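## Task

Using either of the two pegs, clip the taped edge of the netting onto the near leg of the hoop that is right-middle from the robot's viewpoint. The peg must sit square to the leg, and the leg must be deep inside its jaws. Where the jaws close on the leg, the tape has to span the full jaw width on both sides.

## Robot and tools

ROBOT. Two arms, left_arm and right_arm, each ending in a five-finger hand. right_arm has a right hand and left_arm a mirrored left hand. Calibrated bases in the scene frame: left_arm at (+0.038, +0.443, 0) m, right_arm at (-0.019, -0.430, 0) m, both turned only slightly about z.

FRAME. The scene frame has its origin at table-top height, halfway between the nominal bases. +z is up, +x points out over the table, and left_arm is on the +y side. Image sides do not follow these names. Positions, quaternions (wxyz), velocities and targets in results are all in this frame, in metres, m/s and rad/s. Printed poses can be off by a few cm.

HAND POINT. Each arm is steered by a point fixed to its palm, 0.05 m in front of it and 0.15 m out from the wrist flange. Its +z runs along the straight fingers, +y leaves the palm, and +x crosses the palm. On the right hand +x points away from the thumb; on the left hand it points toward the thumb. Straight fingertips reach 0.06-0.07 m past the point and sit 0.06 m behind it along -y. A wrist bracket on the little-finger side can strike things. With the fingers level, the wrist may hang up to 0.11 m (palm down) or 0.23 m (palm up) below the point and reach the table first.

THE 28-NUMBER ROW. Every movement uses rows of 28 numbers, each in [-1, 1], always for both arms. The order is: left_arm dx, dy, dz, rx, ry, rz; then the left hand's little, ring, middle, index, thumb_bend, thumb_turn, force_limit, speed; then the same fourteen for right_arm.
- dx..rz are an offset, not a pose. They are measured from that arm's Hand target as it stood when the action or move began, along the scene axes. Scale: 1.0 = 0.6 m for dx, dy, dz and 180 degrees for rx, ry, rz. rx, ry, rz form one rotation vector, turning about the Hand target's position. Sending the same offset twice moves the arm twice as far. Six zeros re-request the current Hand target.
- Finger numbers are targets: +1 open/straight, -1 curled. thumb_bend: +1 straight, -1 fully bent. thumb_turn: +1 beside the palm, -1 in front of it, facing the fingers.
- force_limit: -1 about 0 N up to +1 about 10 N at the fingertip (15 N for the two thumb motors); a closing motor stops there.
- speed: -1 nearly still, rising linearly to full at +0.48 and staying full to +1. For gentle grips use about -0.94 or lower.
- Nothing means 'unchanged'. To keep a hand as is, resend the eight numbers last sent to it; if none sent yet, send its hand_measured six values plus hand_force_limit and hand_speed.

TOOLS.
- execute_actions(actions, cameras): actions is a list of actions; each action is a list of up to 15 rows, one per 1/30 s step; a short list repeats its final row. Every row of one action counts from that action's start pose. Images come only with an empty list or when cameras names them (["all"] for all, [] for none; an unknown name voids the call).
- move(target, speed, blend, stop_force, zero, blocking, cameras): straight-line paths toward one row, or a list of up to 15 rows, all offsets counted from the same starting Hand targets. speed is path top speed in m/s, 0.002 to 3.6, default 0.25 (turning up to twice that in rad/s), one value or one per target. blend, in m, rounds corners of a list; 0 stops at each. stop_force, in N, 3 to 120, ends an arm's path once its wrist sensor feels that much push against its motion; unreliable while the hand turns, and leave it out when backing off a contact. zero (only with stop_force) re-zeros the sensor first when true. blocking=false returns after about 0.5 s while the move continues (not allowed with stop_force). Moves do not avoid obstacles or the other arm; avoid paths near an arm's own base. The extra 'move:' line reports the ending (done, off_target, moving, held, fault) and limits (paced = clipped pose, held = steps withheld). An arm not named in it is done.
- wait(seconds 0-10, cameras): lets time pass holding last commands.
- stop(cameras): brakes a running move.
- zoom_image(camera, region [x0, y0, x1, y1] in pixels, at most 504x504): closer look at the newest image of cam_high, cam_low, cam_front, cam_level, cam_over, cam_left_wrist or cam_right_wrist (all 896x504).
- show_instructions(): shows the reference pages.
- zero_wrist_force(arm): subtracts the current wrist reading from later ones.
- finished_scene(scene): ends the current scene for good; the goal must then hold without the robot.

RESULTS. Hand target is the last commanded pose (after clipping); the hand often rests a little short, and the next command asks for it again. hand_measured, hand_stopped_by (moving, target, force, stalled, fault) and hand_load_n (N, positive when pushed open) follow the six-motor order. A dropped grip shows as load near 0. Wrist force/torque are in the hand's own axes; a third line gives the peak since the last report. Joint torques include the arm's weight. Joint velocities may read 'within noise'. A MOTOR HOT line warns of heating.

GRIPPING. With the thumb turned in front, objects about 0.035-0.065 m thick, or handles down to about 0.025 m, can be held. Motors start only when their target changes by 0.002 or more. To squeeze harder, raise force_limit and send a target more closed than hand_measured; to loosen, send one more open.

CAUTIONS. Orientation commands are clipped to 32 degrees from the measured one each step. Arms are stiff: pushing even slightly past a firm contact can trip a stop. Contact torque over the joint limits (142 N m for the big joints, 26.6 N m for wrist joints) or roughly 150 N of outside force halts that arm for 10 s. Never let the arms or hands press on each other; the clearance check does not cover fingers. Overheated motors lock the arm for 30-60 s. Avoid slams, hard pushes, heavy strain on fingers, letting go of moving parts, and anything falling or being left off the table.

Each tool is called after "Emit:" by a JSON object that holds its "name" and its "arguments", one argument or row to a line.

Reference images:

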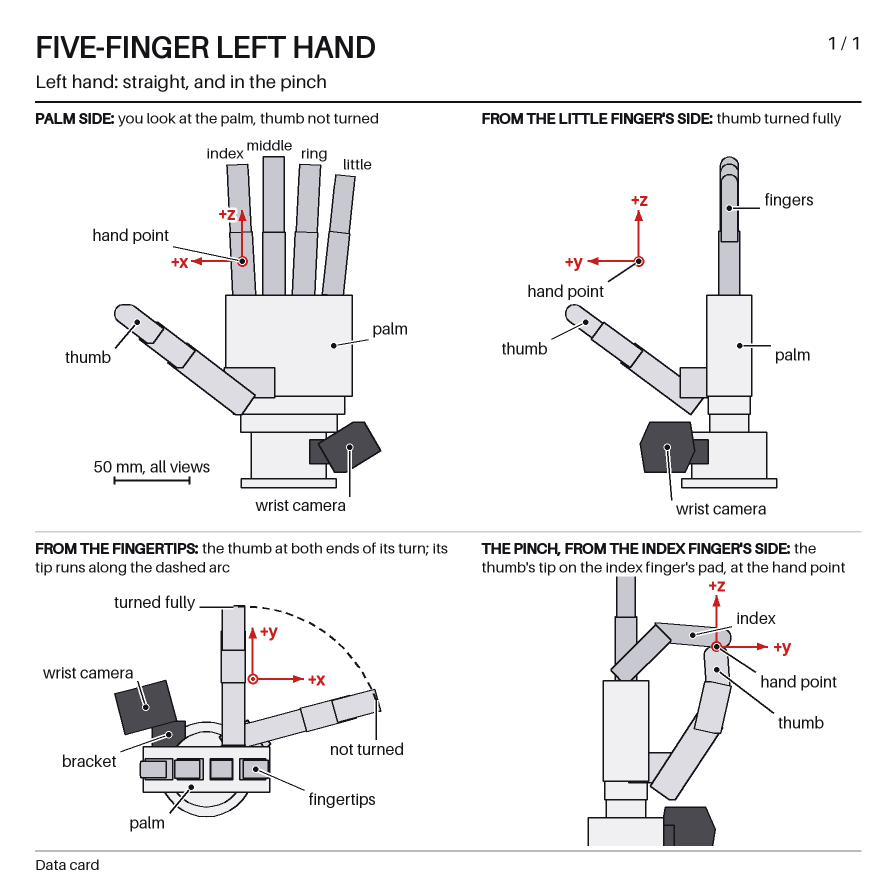

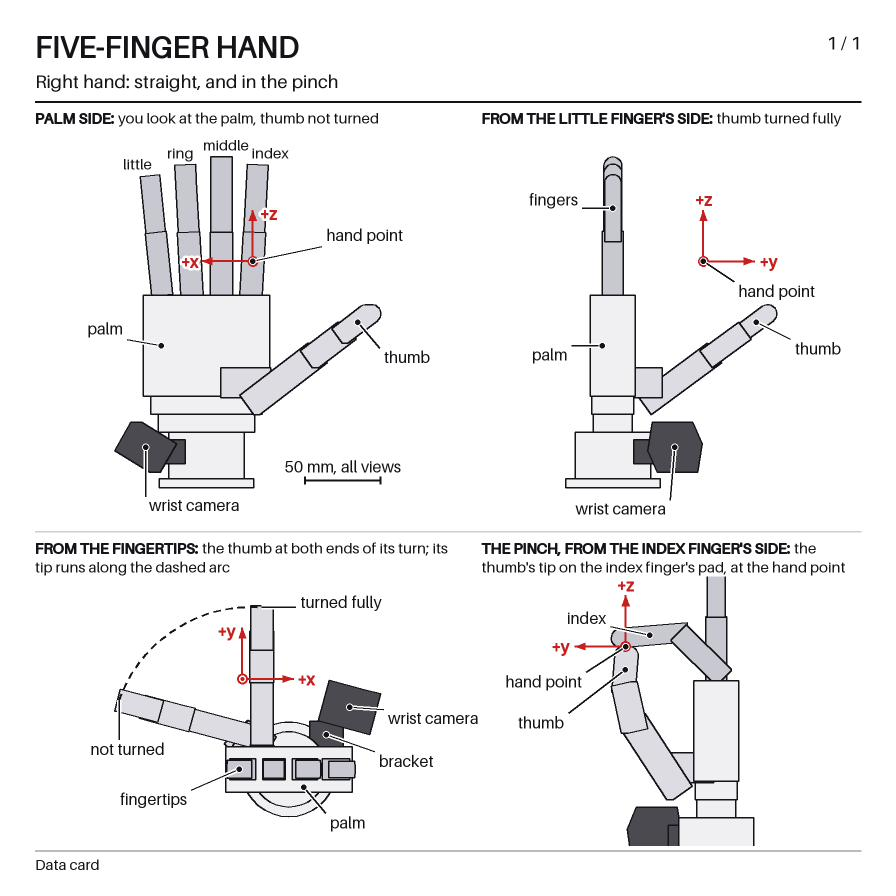

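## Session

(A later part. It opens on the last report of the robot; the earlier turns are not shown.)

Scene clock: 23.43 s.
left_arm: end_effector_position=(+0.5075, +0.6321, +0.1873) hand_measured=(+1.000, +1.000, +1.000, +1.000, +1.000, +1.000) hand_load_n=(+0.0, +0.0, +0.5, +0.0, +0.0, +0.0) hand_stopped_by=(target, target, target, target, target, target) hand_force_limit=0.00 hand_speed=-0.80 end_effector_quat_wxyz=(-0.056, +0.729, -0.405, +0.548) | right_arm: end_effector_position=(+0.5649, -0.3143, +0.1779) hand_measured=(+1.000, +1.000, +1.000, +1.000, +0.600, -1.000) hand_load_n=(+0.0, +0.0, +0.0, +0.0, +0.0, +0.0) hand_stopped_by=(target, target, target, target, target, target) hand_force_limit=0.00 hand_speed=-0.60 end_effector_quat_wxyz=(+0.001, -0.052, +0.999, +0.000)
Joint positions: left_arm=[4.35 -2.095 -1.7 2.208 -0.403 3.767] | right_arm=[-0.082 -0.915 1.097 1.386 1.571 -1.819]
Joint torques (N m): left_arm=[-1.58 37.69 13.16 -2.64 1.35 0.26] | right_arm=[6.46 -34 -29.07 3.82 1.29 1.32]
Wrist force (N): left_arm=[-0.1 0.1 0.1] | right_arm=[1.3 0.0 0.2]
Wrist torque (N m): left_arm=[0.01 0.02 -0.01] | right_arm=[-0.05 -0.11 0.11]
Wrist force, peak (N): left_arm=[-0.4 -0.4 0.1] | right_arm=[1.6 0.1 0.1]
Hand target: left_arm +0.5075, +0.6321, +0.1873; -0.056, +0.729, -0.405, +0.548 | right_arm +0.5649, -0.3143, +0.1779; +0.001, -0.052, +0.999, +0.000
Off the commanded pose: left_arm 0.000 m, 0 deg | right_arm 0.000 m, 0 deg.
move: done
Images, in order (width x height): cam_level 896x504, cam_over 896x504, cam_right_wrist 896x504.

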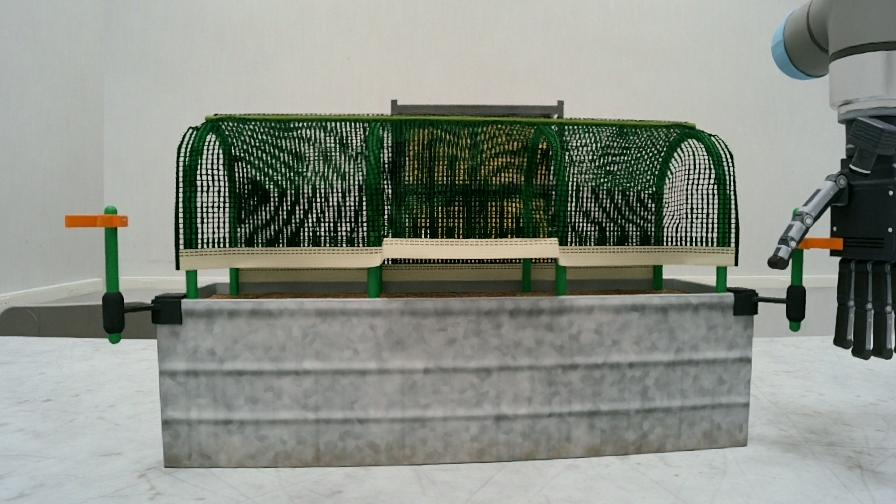

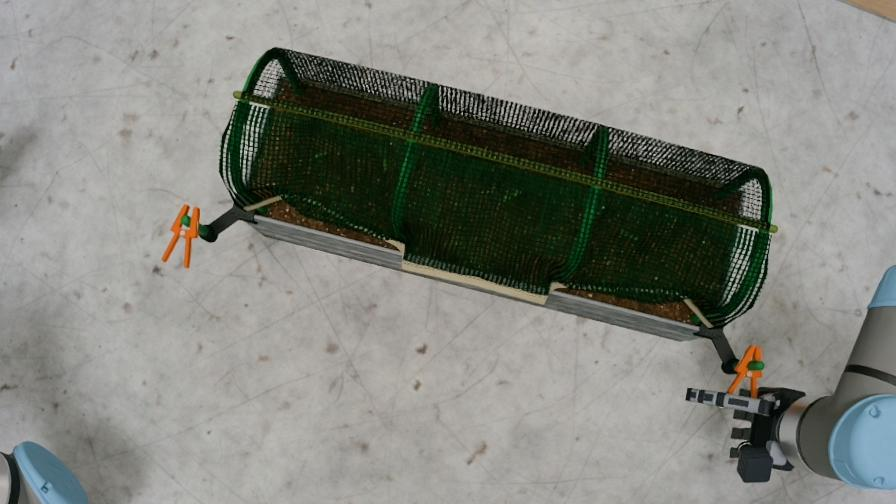

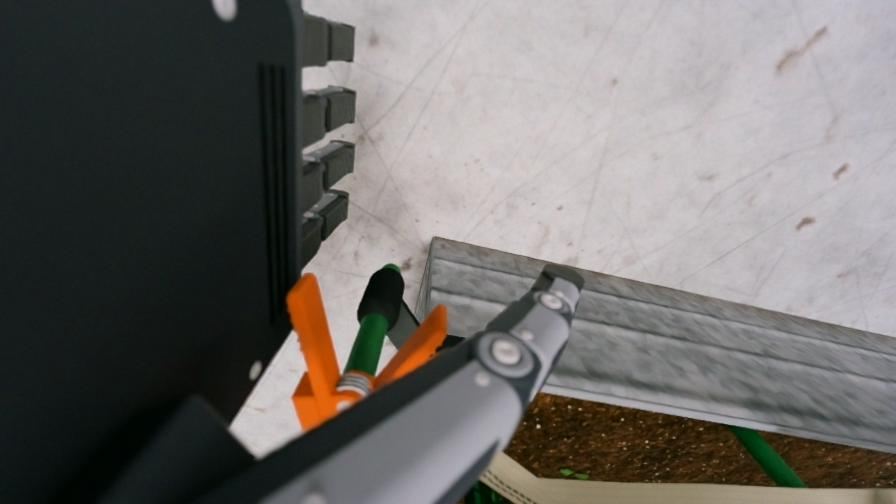

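Emit:
{"name": "move", "arguments": {
  "target": [0,0,0,0,0,0,1,1,1,1,1,1,0,-0.8,0.02,0.0012,0,0,0,0,1,1,1,1,0.6,-1,0,-0.6],
  "speed": 0.03,
  "stop_force": 5,
  "cameras": ["cam_level","cam_over","cam_right_wrist"]
}}

Emit:
{"name": "zoom_image", "arguments": {
  "camera": "cam_level",
  "region": [720, 180, 896, 280]
}}

Emit:
{"name": "zoom_image", "arguments": {
  "camera": "cam_over",
  "region": [670, 330, 830, 430]
}}

Emit:
{"name": "zoom_image", "arguments": {
  "camera": "cam_right_wrist",
  "region": [200, 250, 560, 504]
}}

Scene clock: 25.73 s.
left_arm: end_effector_position=(+0.5075, +0.6321, +0.1873) hand_measured=(+1.000, +1.000, +1.000, +1.000, +1.000, +1.000) hand_load_n=(+0.0, +0.0, +0.0, +0.0, +0.0, +0.0) hand_stopped_by=(target, target, target, target, target, target) hand_force_limit=0.00 hand_speed=-0.80 end_effector_quat_wxyz=(-0.056, +0.729, -0.405, +0.548) | right_arm: end_effector_position=(+0.5769, -0.3136, +0.1779) hand_measured=(+1.000, +1.000, +1.000, +1.000, +0.600, -1.000) hand_load_n=(+0.0, +0.0, +0.0, +0.0, +0.0, +0.0) hand_stopped_by=(target, target, target, target, target, target) hand_force_limit=0.00 hand_speed=-0.60 end_effector_quat_wxyz=(+0.001, -0.052, +0.999, +0.000)
Joint positions: left_arm=[4.35 -2.095 -1.7 2.208 -0.403 3.767] | right_arm=[-0.078 -0.883 1.042 1.409 1.571 -1.815]
Joint torques (N m): left_arm=[-0.67 37.64 13.18 -2.68 1.5 0.2] | right_arm=[6.29 -34.74 -28.97 3.7 1.23 1.34]
Wrist force (N): left_arm=[-0.1 -0.1 0.1] | right_arm=[1.0 -0.1 -0.5]
Wrist torque (N m): left_arm=[-0.01 0.02 -0.01] | right_arm=[-0.04 -0.05 0.10]
Wrist force, peak (N): left_arm=[-0.4 -0.1 0.3] | right_arm=[1.4 -0.2 0.0]
Hand target: left_arm +0.5075, +0.6321, +0.1873; -0.056, +0.729, -0.405, +0.548 | right_arm +0.5769, -0.3136, +0.1779; +0.001, -0.052, +0.999, +0.000
Off the commanded pose: left_arm 0.000 m, 0 deg | right_arm 0.000 m, 0 deg.
move: done
Images, in order (width x height): cam_level 896x504, cam_over 896x504, cam_right_wrist 896x504.

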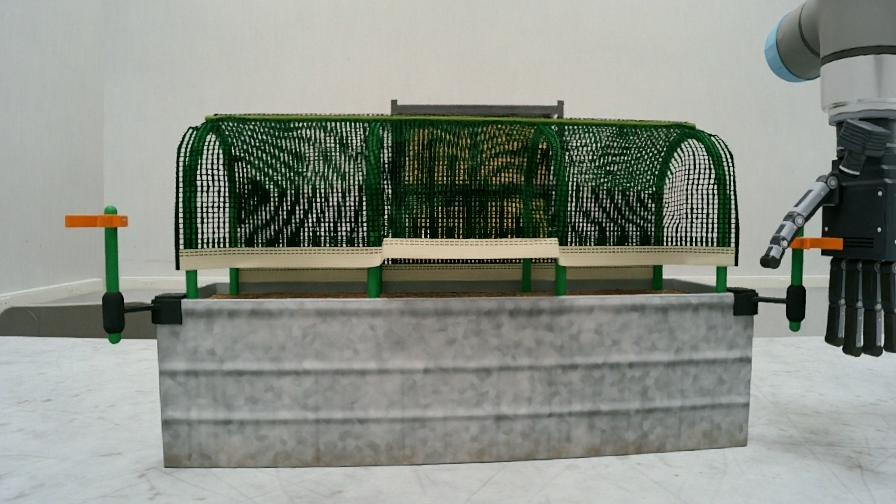

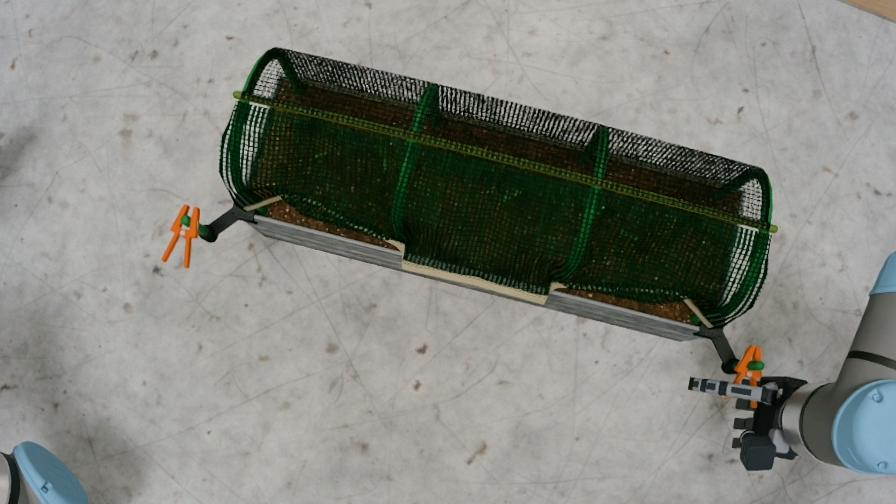

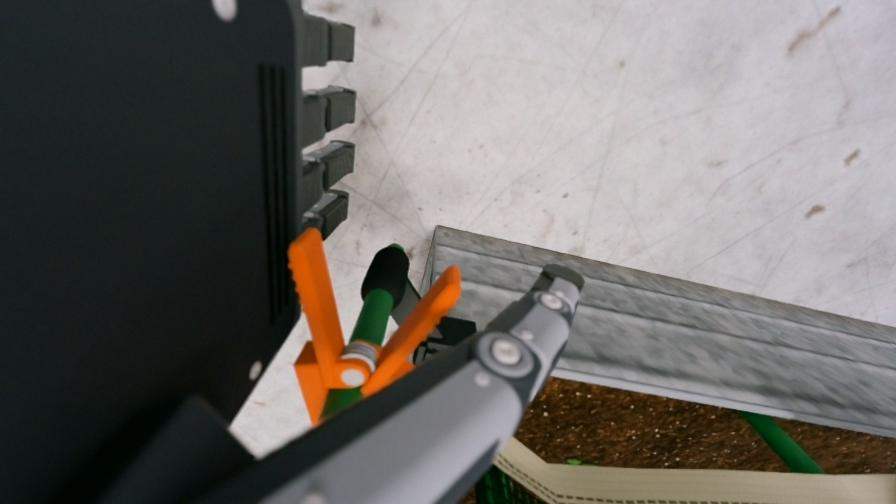

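Scaled by 2.864 from the camera's 896x504 image, which has a finer 1280x720 frame.

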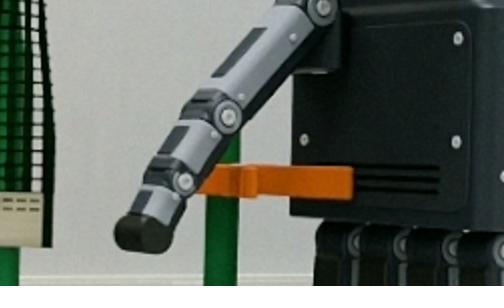

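Scaled by 3.150 from the camera's 896x504 image, which has a finer 1280x720 frame.

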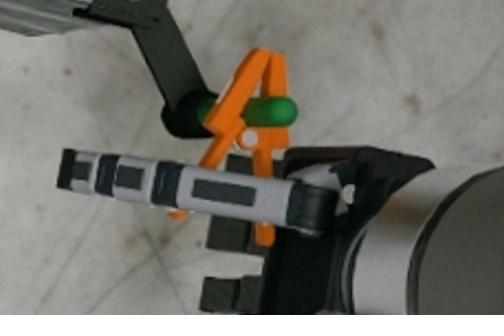

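Scaled by 1.400 from the camera's 896x504 image, which has a finer 1280x720 frame.

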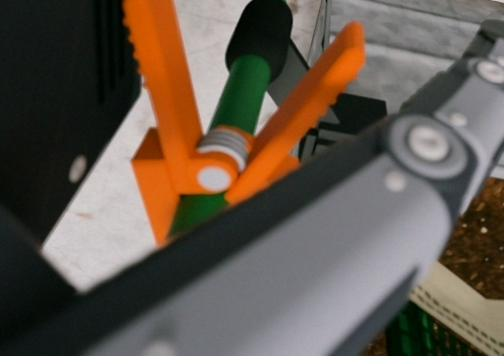

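Emit:
{"name": "move", "arguments": {
  "target": [0,0,0,0,0,0,1,1,1,1,1,1,0,-0.8,0.0067,0.0,0,0,0,0,1,1,1,1,0.6,-1,0,-0.6],
  "speed": 0.03,
  "stop_force": 5
}}

Emit:
{"name": "move", "arguments": {
  "target": [0,0,0,0,0,0,1,1,1,1,1,1,0,-0.8,0,0,0,0,0,0,1,1,1,1,0.0,-1,1,-0.88],
  "cameras": ["cam_level","cam_over","cam_right_wrist"]
}}

Emit:
{"name": "zoom_image", "arguments": {
  "camera": "cam_over",
  "region": [670, 330, 830, 430]
}}

Emit:
{"name": "zoom_image", "arguments": {
  "camera": "cam_right_wrist",
  "region": [200, 150, 560, 404]
}}

Emit:
{"name": "zoom_image", "arguments": {
  "camera": "cam_level",
  "region": [720, 180, 896, 280]
}}

Scene clock: 27.83 s.
left_arm: end_effector_position=(+0.5075, +0.6321, +0.1873) hand_measured=(+1.000, +1.000, +1.000, +1.000, +1.000, +1.000) hand_load_n=(+0.0, +0.0, +0.0, +0.0, +0.0, +0.0) hand_stopped_by=(target, target, target, target, target, target) hand_force_limit=0.00 hand_speed=-0.80 end_effector_quat_wxyz=(-0.056, +0.729, -0.405, +0.548) | right_arm: end_effector_position=(+0.5809, -0.3136, +0.1779) hand_measured=(+1.000, +1.000, +1.000, +1.000, +0.600, -1.000) hand_load_n=(+0.0, +0.0, +0.0, +0.0, +0.0, +0.0) hand_stopped_by=(target, target, target, target, target, target) hand_force_limit=0.00 hand_speed=-0.60 end_effector_quat_wxyz=(+0.001, -0.052, +0.999, +0.000)
Joint positions: left_arm=[4.35 -2.095 -1.7 2.208 -0.403 3.767] | right_arm=[-0.077 -0.871 1.023 1.416 1.571 -1.814]
Joint torques (N m): left_arm=[-1.65 37.01 11.95 -2.74 1.23 0.25] | right_arm=[6.03 -35.66 -29.36 3.79 0.77 1.28]
Wrist force (N): left_arm=[-0.2 -0.1 0.0] | right_arm=[0.8 -0.2 -0.3]
Wrist torque (N m): left_arm=[-0.02 0.03 -0.01] | right_arm=[-0.05 -0.02 0.09]
Wrist force, peak (N): left_arm=[-0.5 0.1 0.0] | right_arm=[1.2 -0.2 -0.5]
Hand target: left_arm +0.5075, +0.6321, +0.1873; -0.056, +0.729, -0.405, +0.548 | right_arm +0.5809, -0.3136, +0.1779; +0.001, -0.052, +0.999, +0.000
Off the commanded pose: left_arm 0.000 m, 0 deg | right_arm 0.000 m, 0 deg.
move: done

Scene clock: 31.57 s.
left_arm: end_effector_position=(+0.5075, +0.6321, +0.1873) hand_measured=(+1.000, +1.000, +1.000, +1.000, +1.000, +1.000) hand_load_n=(+0.0, +0.0, +0.0, +0.0, +0.0, +0.0) hand_stopped_by=(target, target, target, target, target, target) hand_force_limit=0.00 hand_speed=-0.80 end_effector_quat_wxyz=(-0.056, +0.729, -0.405, +0.548) | right_arm: end_effector_position=(+0.5809, -0.3135, +0.1779) hand_measured=(+1.000, +1.000, +1.000, +1.000, +0.000, -1.000) hand_load_n=(+0.0, +0.0, +0.0, +0.0, +1.5, +0.5) hand_stopped_by=(target, target, target, target, target, target) hand_force_limit=1.00 hand_speed=-0.88 end_effector_quat_wxyz=(+0.001, -0.052, +0.999, +0.000)
Joint positions: left_arm=[4.35 -2.095 -1.7 2.208 -0.403 3.767] | right_arm=[-0.077 -0.871 1.023 1.416 1.571 -1.814]
Joint torques (N m): left_arm=[-1.47 37.8 12.54 -2.78 1.17 0.46] | right_arm=[3.98 -35.12 -29.12 3.35 1.31 1.33]
Wrist force (N): left_arm=[-0.2 -0.1 0.1] | right_arm=[1.4 2.5 -0.7]
Wrist torque (N m): left_arm=[-0.01 0.03 -0.01] | right_arm=[0.05 -0.05 0.17]
Wrist force, peak (N): left_arm=[-0.5 -0.3 0.2] | right_arm=[1.2 3.0 -1.4]
Hand target: left_arm +0.5075, +0.6321, +0.1873; -0.056, +0.729, -0.405, +0.548 | right_arm +0.5809, -0.3136, +0.1779; +0.001, -0.052, +0.999, +0.000
Off the commanded pose: left_arm 0.000 m, 0 deg | right_arm 0.000 m, 0 deg.
move: done
Images, in order (width x height): cam_level 896x504, cam_over 896x504, cam_right_wrist 896x504.

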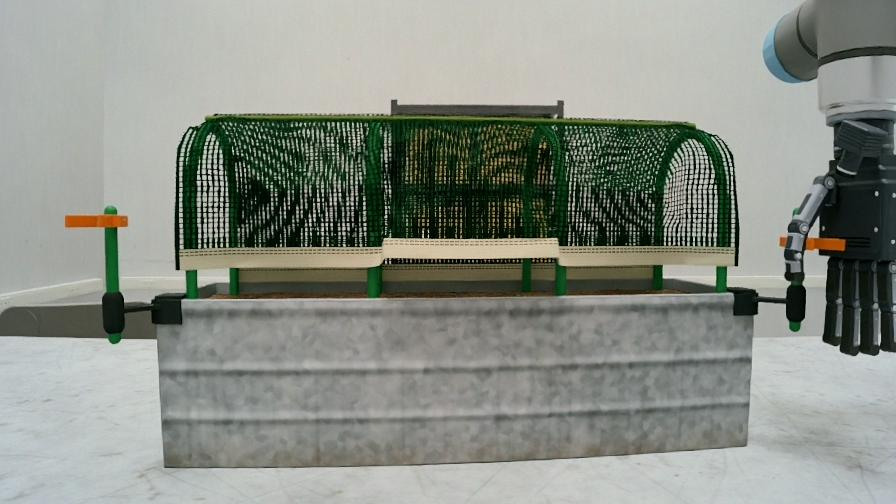

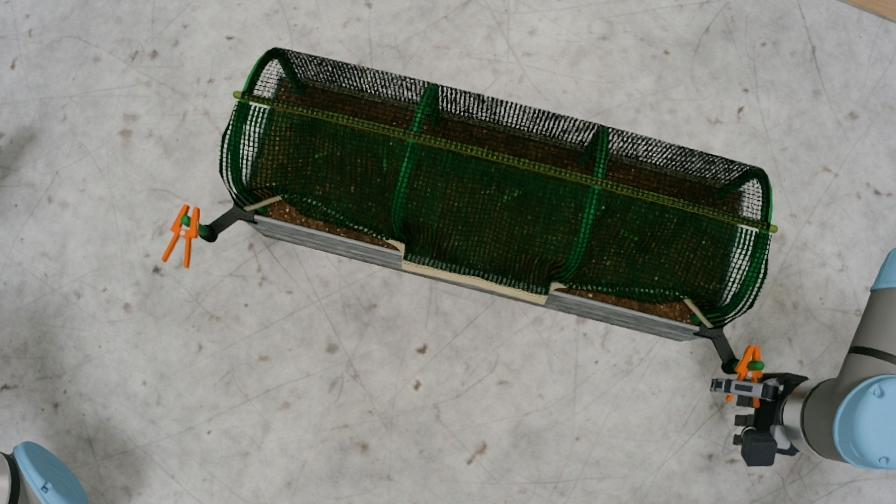

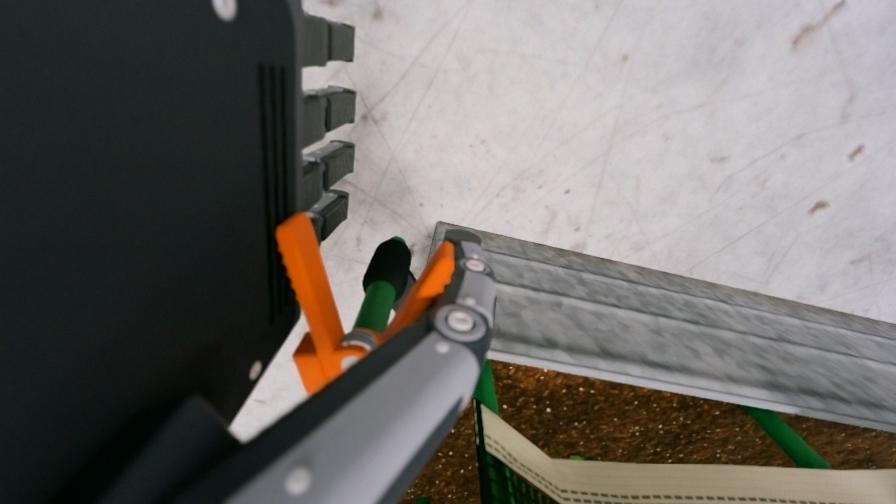

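Scaled by 3.150 from the camera's 896x504 image, which has a finer 1280x720 frame.

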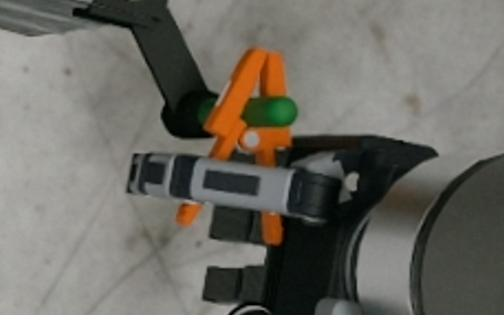

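Scaled by 1.400 from the camera's 896x504 image, which has a finer 1280x720 frame.

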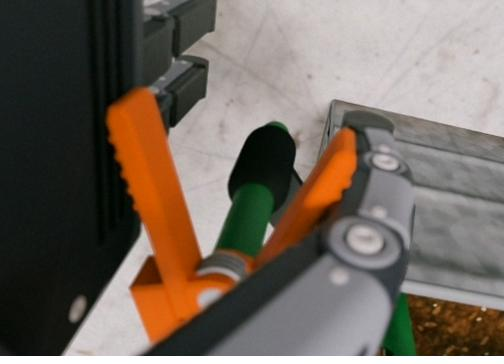

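Scaled by 2.864 from the camera's 896x504 image, which has a finer 1280x720 frame.

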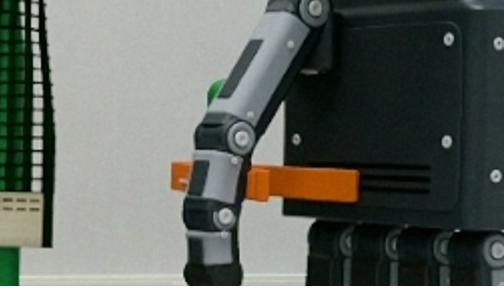

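Emit:
{"name": "move", "arguments": {
  "target": [
    [0,0,0,0,0,0,1,1,1,1,1,1,0,-0.8,0,0,0,0,0,0,1,1,1,1,-0.2,-1,1,-0.88],
    [0,0,0,0,0,0,1,1,1,1,1,1,0,-0.8,0,0,0,0,0,0,1,1,1,1,-0.35,-1,1,-0.88]
  ],
  "cameras": ["cam_level","cam_over","cam_right_wrist"]
}}

Emit:
{"name": "zoom_image", "arguments": {
  "camera": "cam_over",
  "region": [670, 330, 830, 430]
}}

Emit:
{"name": "zoom_image", "arguments": {
  "camera": "cam_right_wrist",
  "region": [200, 150, 560, 404]
}}

Emit:
{"name": "zoom_image", "arguments": {
  "camera": "cam_level",
  "region": [720, 180, 896, 280]
}}

Scene clock: 34.40 s.
left_arm: end_effector_position=(+0.5075, +0.6321, +0.1873) hand_measured=(+1.000, +1.000, +1.000, +1.000, +1.000, +1.000) hand_load_n=(+0.0, +0.0, +0.0, +0.0, +0.0, +0.0) hand_stopped_by=(target, target, target, target, target, target) hand_force_limit=0.00 hand_speed=-0.80 end_effector_quat_wxyz=(-0.056, +0.729, -0.405, +0.548) | right_arm: end_effector_position=(+0.5809, -0.3135, +0.1779) hand_measured=(+1.000, +1.000, +1.000, +1.000, -0.346, -1.000) hand_load_n=(+0.5, +0.0, +0.0, +0.0, +7.0, +0.0) hand_stopped_by=(target, target, target, target, target, target) hand_force_limit=1.00 hand_speed=-0.88 end_effector_quat_wxyz=(+0.001, -0.052, +0.999, +0.000)
Joint positions: left_arm=[4.35 -2.095 -1.7 2.208 -0.403 3.767] | right_arm=[-0.077 -0.871 1.023 1.416 1.571 -1.814]
Joint torques (N m): left_arm=[-1.65 37.64 13.13 -2.48 1.16 0.36] | right_arm=[-1.51 -35.43 -28.31 1.51 1.31 1.33]
Wrist force (N): left_arm=[-0.4 0.0 0.1] | right_arm=[8.0 3.3 -0.8]
Wrist torque (N m): left_arm=[-0.01 0.06 -0.02] | right_arm=[0.07 -0.28 0.25]
Wrist force, peak (N): left_arm=[-0.6 -0.1 0.0] | right_arm=[8.6 3.9 -0.4]
Hand target: left_arm +0.5075, +0.6321, +0.1873; -0.056, +0.729, -0.405, +0.548 | right_arm +0.5809, -0.3136, +0.1779; +0.001, -0.052, +0.999, +0.000
Off the commanded pose: left_arm 0.000 m, 0 deg | right_arm 0.000 m, 0 deg.
move: done
Images, in order (width x height): cam_level 896x504, cam_over 896x504, cam_right_wrist 896x504.

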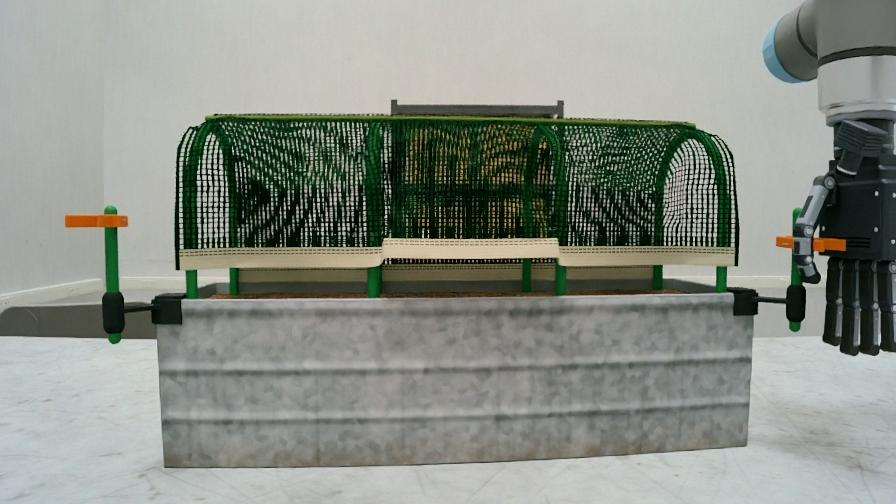

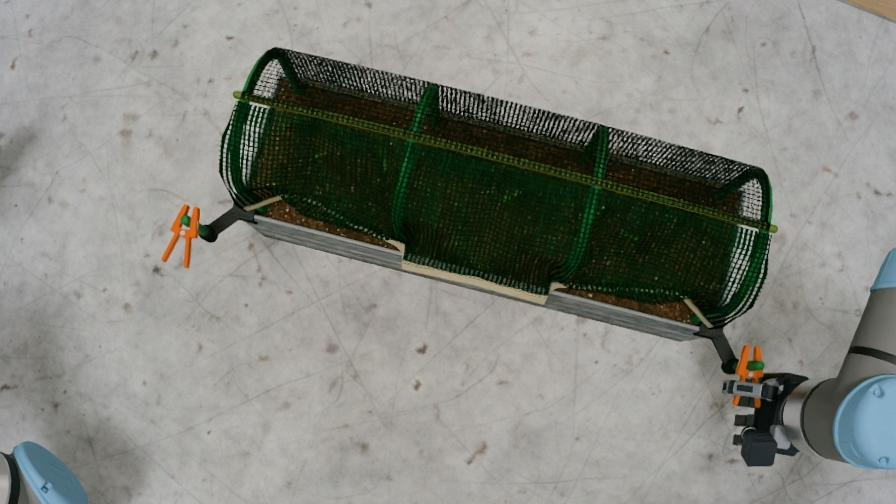

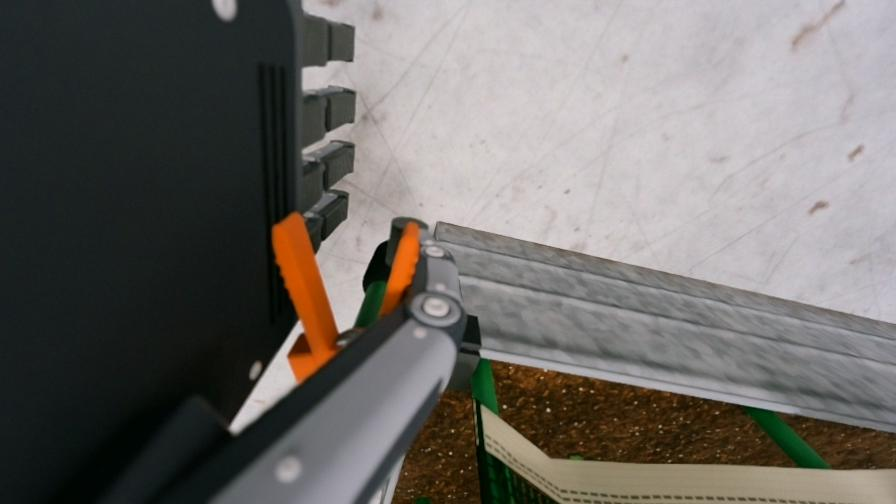

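Scaled by 3.150 from the camera's 896x504 image, which has a finer 1280x720 frame.

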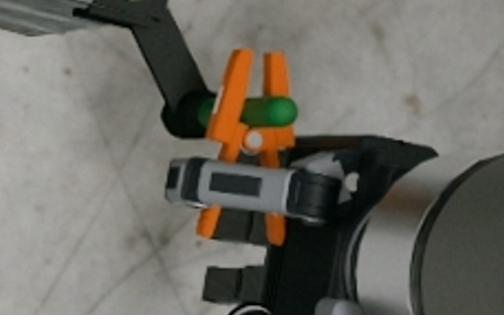

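Scaled by 1.400 from the camera's 896x504 image, which has a finer 1280x720 frame.

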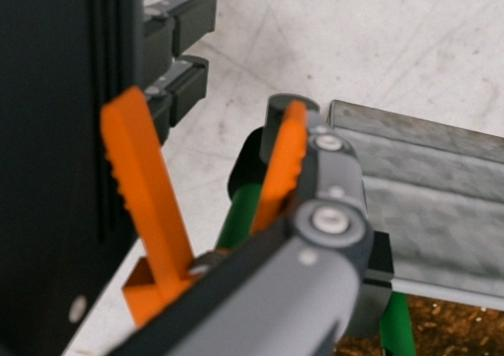

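Scaled by 2.864 from the camera's 896x504 image, which has a finer 1280x720 frame.

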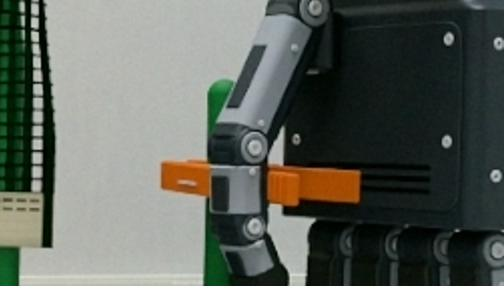

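Emit:
{"name": "move", "arguments": {
  "target": [
    [0,0,0,0,0,0,1,1,1,1,1,1,0,-0.8,0,0,0,0,0,0,1,1,1,1,-0.45,-1,1,-0.88],
    [0,0,0,0,0,0,1,1,1,1,1,1,0,-0.8,0,0,0,0,0,0,1,1,1,1,-0.6,-1,1,-0.88]
  ],
  "cameras": ["cam_level","cam_over","cam_right_wrist"]
}}

Emit:
{"name": "zoom_image", "arguments": {
  "camera": "cam_over",
  "region": [670, 330, 830, 430]
}}

Emit:
{"name": "zoom_image", "arguments": {
  "camera": "cam_level",
  "region": [720, 180, 896, 280]
}}

Scene clock: 36.63 s.
left_arm: end_effector_position=(+0.5075, +0.6321, +0.1873) hand_measured=(+1.000, +1.000, +1.000, +1.000, +1.000, +1.000) hand_load_n=(+0.0, +0.0, +0.0, +0.0, +0.0, +0.0) hand_stopped_by=(target, target, target, target, target, target) hand_force_limit=0.00 hand_speed=-0.80 end_effector_quat_wxyz=(-0.056, +0.729, -0.405, +0.548) | right_arm: end_effector_position=(+0.5809, -0.3135, +0.1779) hand_measured=(+1.000, +1.000, +1.000, +1.000, -0.592, -1.000) hand_load_n=(+0.0, +0.0, +0.0, +0.0, +11.0, -3.0) hand_stopped_by=(target, target, target, target, stalled, target) hand_force_limit=1.00 hand_speed=-0.88 end_effector_quat_wxyz=(+0.001, -0.052, +0.999, +0.000)
Joint positions: left_arm=[4.35 -2.095 -1.7 2.208 -0.403 3.767] | right_arm=[-0.077 -0.871 1.023 1.416 1.571 -1.814]
Joint torques (N m): left_arm=[-1.56 36.5 12.76 -2.89 1.23 0.4] | right_arm=[-5.36 -35.36 -28.98 -1.58 1.25 1.22]
Wrist force (N): left_arm=[-0.4 0.1 0.1] | right_arm=[15.3 9.0 0.4]
Wrist torque (N m): left_arm=[0.01 0.06 -0.02] | right_arm=[0.24 -0.52 0.37]
Wrist force, peak (N): left_arm=[-0.6 0.0 0.1] | right_arm=[15.7 9.8 0.8]
Hand target: left_arm +0.5075, +0.6321, +0.1873; -0.056, +0.729, -0.405, +0.548 | right_arm +0.5809, -0.3136, +0.1779; +0.001, -0.052, +0.999, +0.000
Off the commanded pose: left_arm 0.000 m, 0 deg | right_arm 0.000 m, 0 deg.
move: done
Images, in order (width x height): cam_level 896x504, cam_over 896x504, cam_right_wrist 896x504.

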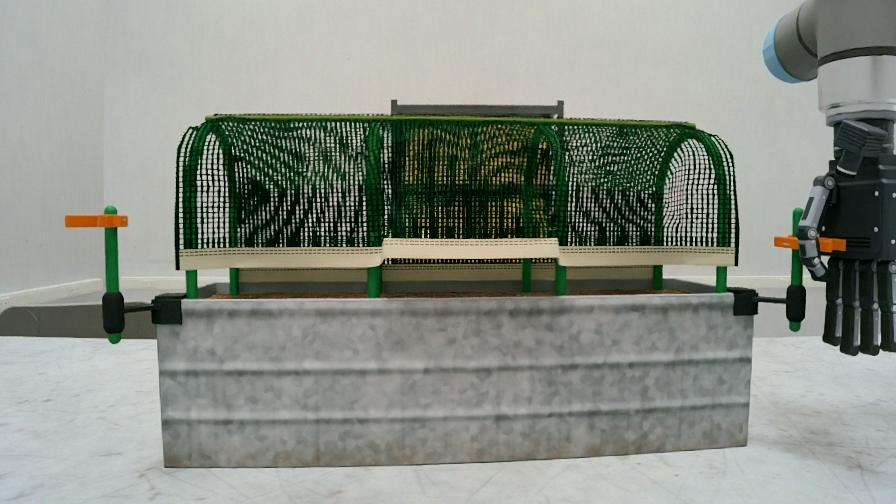

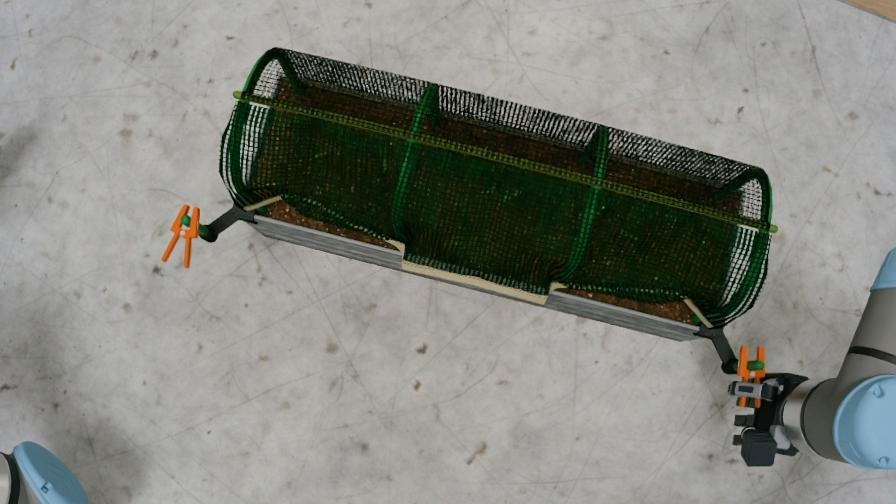

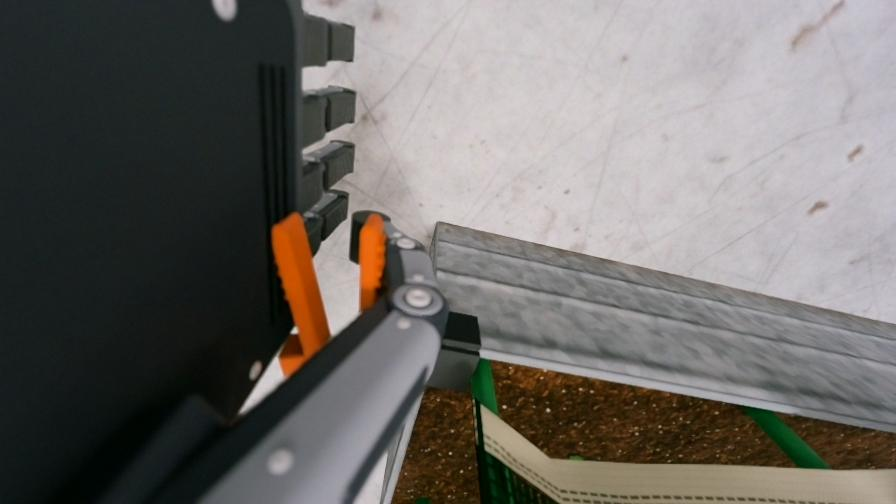

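Scaled by 3.150 from the camera's 896x504 image, which has a finer 1280x720 frame.

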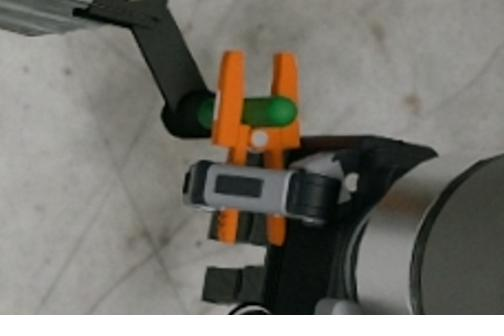

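Scaled by 2.864 from the camera's 896x504 image, which has a finer 1280x720 frame.

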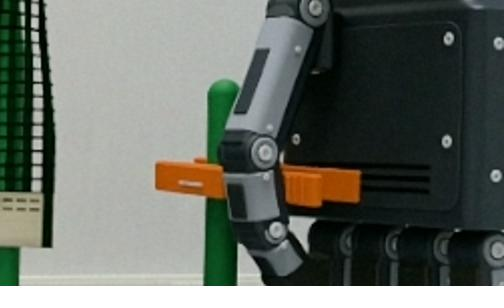

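Emit:
{"name": "move", "arguments": {
  "target": [
    [0,0,0,0,0,0,1,1,1,1,1,1,0,-0.8,0,0,0,0,0,0,1,1,1,1,-0.72,-1,1,-0.88],
    [0,0,0,0,0,0,1,1,1,1,1,1,0,-0.8,0,0,0,0,0,0,1,1,1,1,-0.79,-1,1,-0.88]
  ],
  "cameras": ["cam_level","cam_over","cam_right_wrist"]
}}

Emit:
{"name": "zoom_image", "arguments": {
  "camera": "cam_over",
  "region": [670, 330, 830, 430]
}}

Emit:
{"name": "zoom_image", "arguments": {
  "camera": "cam_level",
  "region": [720, 180, 896, 280]
}}

Scene clock: 38.67 s.
left_arm: end_effector_position=(+0.5075, +0.6321, +0.1873) hand_measured=(+1.000, +1.000, +1.000, +1.000, +1.000, +1.000) hand_load_n=(+0.0, +0.0, +0.0, -0.5, +0.0, +0.0) hand_stopped_by=(target, target, target, target, target, target) hand_force_limit=0.00 hand_speed=-0.80 end_effector_quat_wxyz=(-0.056, +0.729, -0.405, +0.548) | right_arm: end_effector_position=(+0.5809, -0.3135, +0.1779) hand_measured=(+1.000, +1.000, +1.000, +1.000, -0.752, -1.000) hand_load_n=(+0.0, +0.0, +0.0, +0.0, +15.0, -3.5) hand_stopped_by=(target, target, target, target, force, target) hand_force_limit=1.00 hand_speed=-0.88 end_effector_quat_wxyz=(+0.001, -0.052, +0.999, +0.000)
Joint positions: left_arm=[4.35 -2.095 -1.7 2.208 -0.403 3.767] | right_arm=[-0.077 -0.871 1.023 1.416 1.571 -1.814]
Joint torques (N m): left_arm=[-2.04 38.09 12.56 -2.74 1.13 0.3] | right_arm=[-8.59 -35.95 -28.07 -2.62 1.29 1.19]
Wrist force (N): left_arm=[-0.2 0.0 0.2] | right_arm=[17.5 10.5 0.5]
Wrist torque (N m): left_arm=[-0.01 0.04 -0.01] | right_arm=[0.31 -0.65 0.44]
Wrist force, peak (N): left_arm=[-0.4 -0.3 0.3] | right_arm=[17.5 11.0 0.3]
Hand target: left_arm +0.5075, +0.6321, +0.1873; -0.056, +0.729, -0.405, +0.548 | right_arm +0.5809, -0.3136, +0.1779; +0.001, -0.052, +0.999, +0.000
Off the commanded pose: left_arm 0.000 m, 0 deg | right_arm 0.000 m, 0 deg.
move: done
Images, in order (width x height): cam_level 896x504, cam_over 896x504, cam_right_wrist 896x504.

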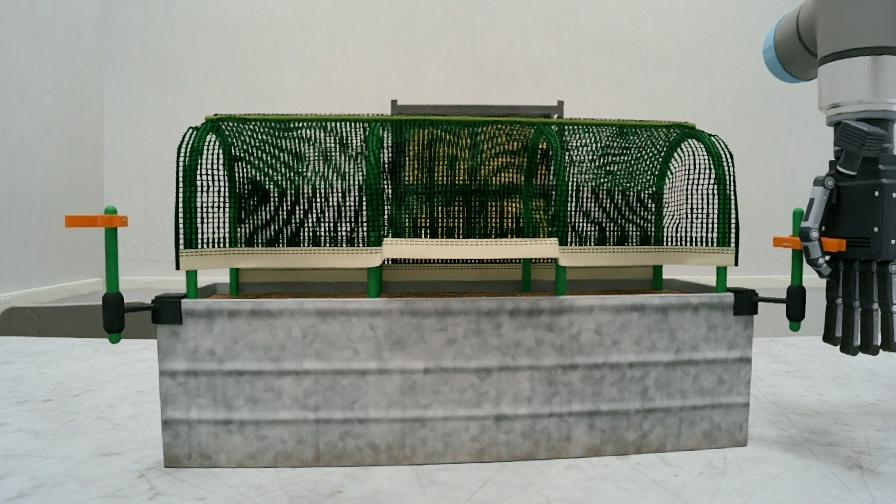

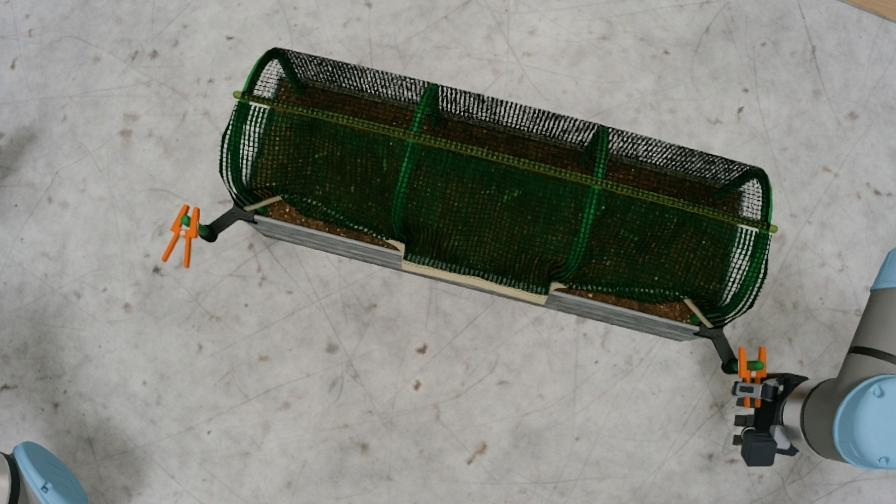

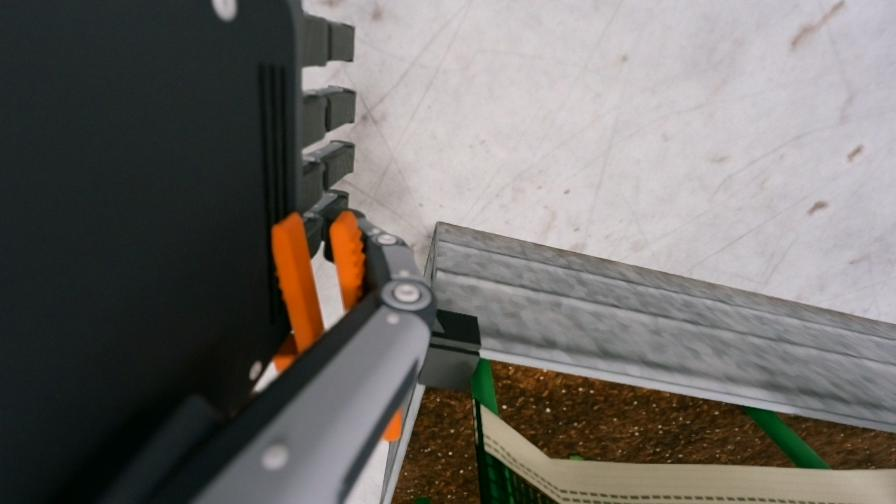

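Scaled by 3.150 from the camera's 896x504 image, which has a finer 1280x720 frame.

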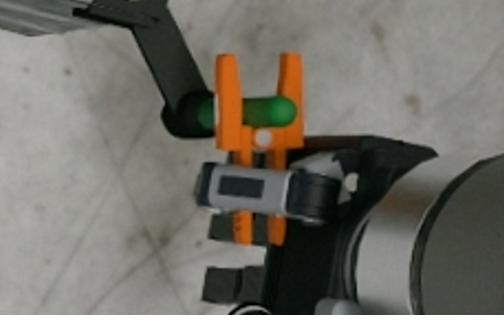

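Scaled by 2.864 from the camera's 896x504 image, which has a finer 1280x720 frame.

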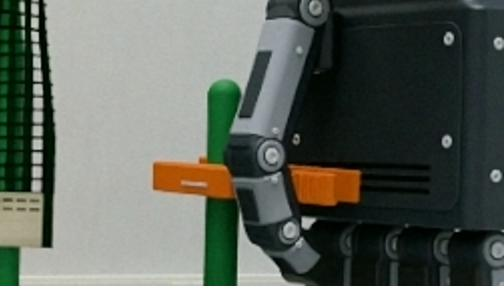

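Emit:
{"name": "move", "arguments": {
  "target": [0,0,0,0,0,0,1,1,1,1,1,1,0,-0.8,-0.005,0.0,0,0,0,0,1,1,1,1,-0.79,-1,1,-0.88],
  "speed": 0.02,
  "cameras": ["cam_over"]
}}

Emit:
{"name": "zoom_image", "arguments": {
  "camera": "cam_over",
  "region": [670, 330, 830, 430]
}}

Scene clock: 40.63 s.
left_arm: end_effector_position=(+0.5075, +0.6321, +0.1873) hand_measured=(+1.000, +1.000, +1.000, +1.000, +1.000, +1.000) hand_load_n=(+0.0, +0.0, +0.0, +0.0, +0.0, -0.5) hand_stopped_by=(target, target, target, target, target, target) hand_force_limit=0.00 hand_speed=-0.80 end_effector_quat_wxyz=(-0.056, +0.729, -0.405, +0.548) | right_arm: end_effector_position=(+0.5780, -0.3136, +0.1779) hand_measured=(+1.000, +1.000, +1.000, +1.000, -0.752, -1.000) hand_load_n=(+0.0, +0.5, +0.0, +0.0, +14.0, -0.5) hand_stopped_by=(target, target, target, target, force, target) hand_force_limit=1.00 hand_speed=-0.88 end_effector_quat_wxyz=(+0.001, -0.052, +0.999, +0.000) end_effector_velocity=(-0.001, +0.000, -0.001) end_effector_angular_velocity=(+0.001, +0.001, +0.000)
Joint positions: left_arm=[4.35 -2.095 -1.7 2.208 -0.403 3.767] | right_arm=[-0.077 -0.879 1.037 1.411 1.571 -1.814]
Joint velocities: left_arm=[within noise] | right_arm=[-0.001 -0.002 0.005 -0.002 0 0]
Joint torques (N m): left_arm=[-2.95 38.09 13.46 -2.98 1.27 0.32] | right_arm=[-9.53 -53.94 -4.64 0.59 1.6 -0.96]
Wrist force (N): left_arm=[-0.2 0.0 -0.1] | right_arm=[-0.1 5.2 0.1]
Wrist torque (N m): left_arm=[0.00 0.02 -0.01] | right_arm=[0.13 0.06 0.06]
Wrist force, peak (N): left_arm=[-0.2 -0.1 0.5] | right_arm=[17.7 10.5 0.6]
Hand target: left_arm +0.5075, +0.6321, +0.1873; -0.056, +0.729, -0.405, +0.548 | right_arm +0.5779, -0.3136, +0.1779; +0.001, -0.052, +0.999, +0.000
Off the commanded pose: left_arm 0.000 m, 0 deg | right_arm 0.000 m, 0 deg.
move: done
Images, in order (width x height): cam_over 896x504.

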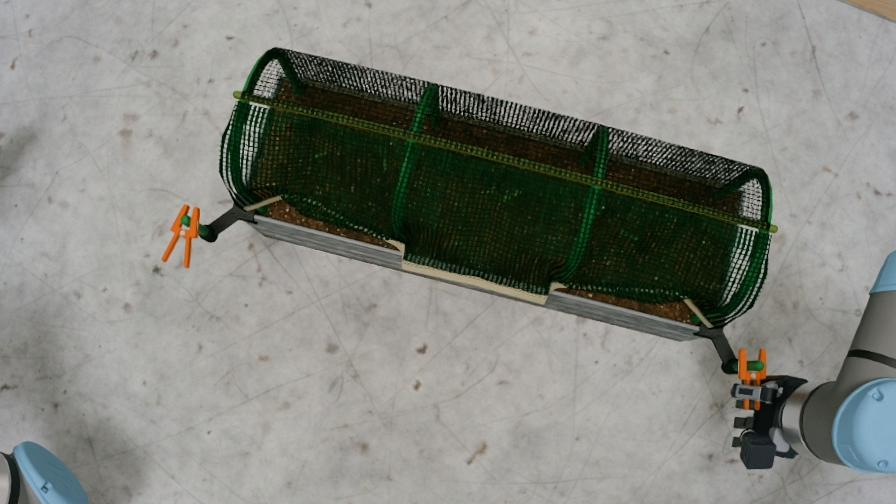

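Scaled by 3.150 from the camera's 896x504 image, which has a finer 1280x720 frame.

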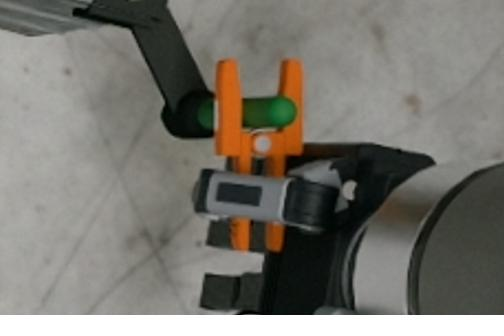

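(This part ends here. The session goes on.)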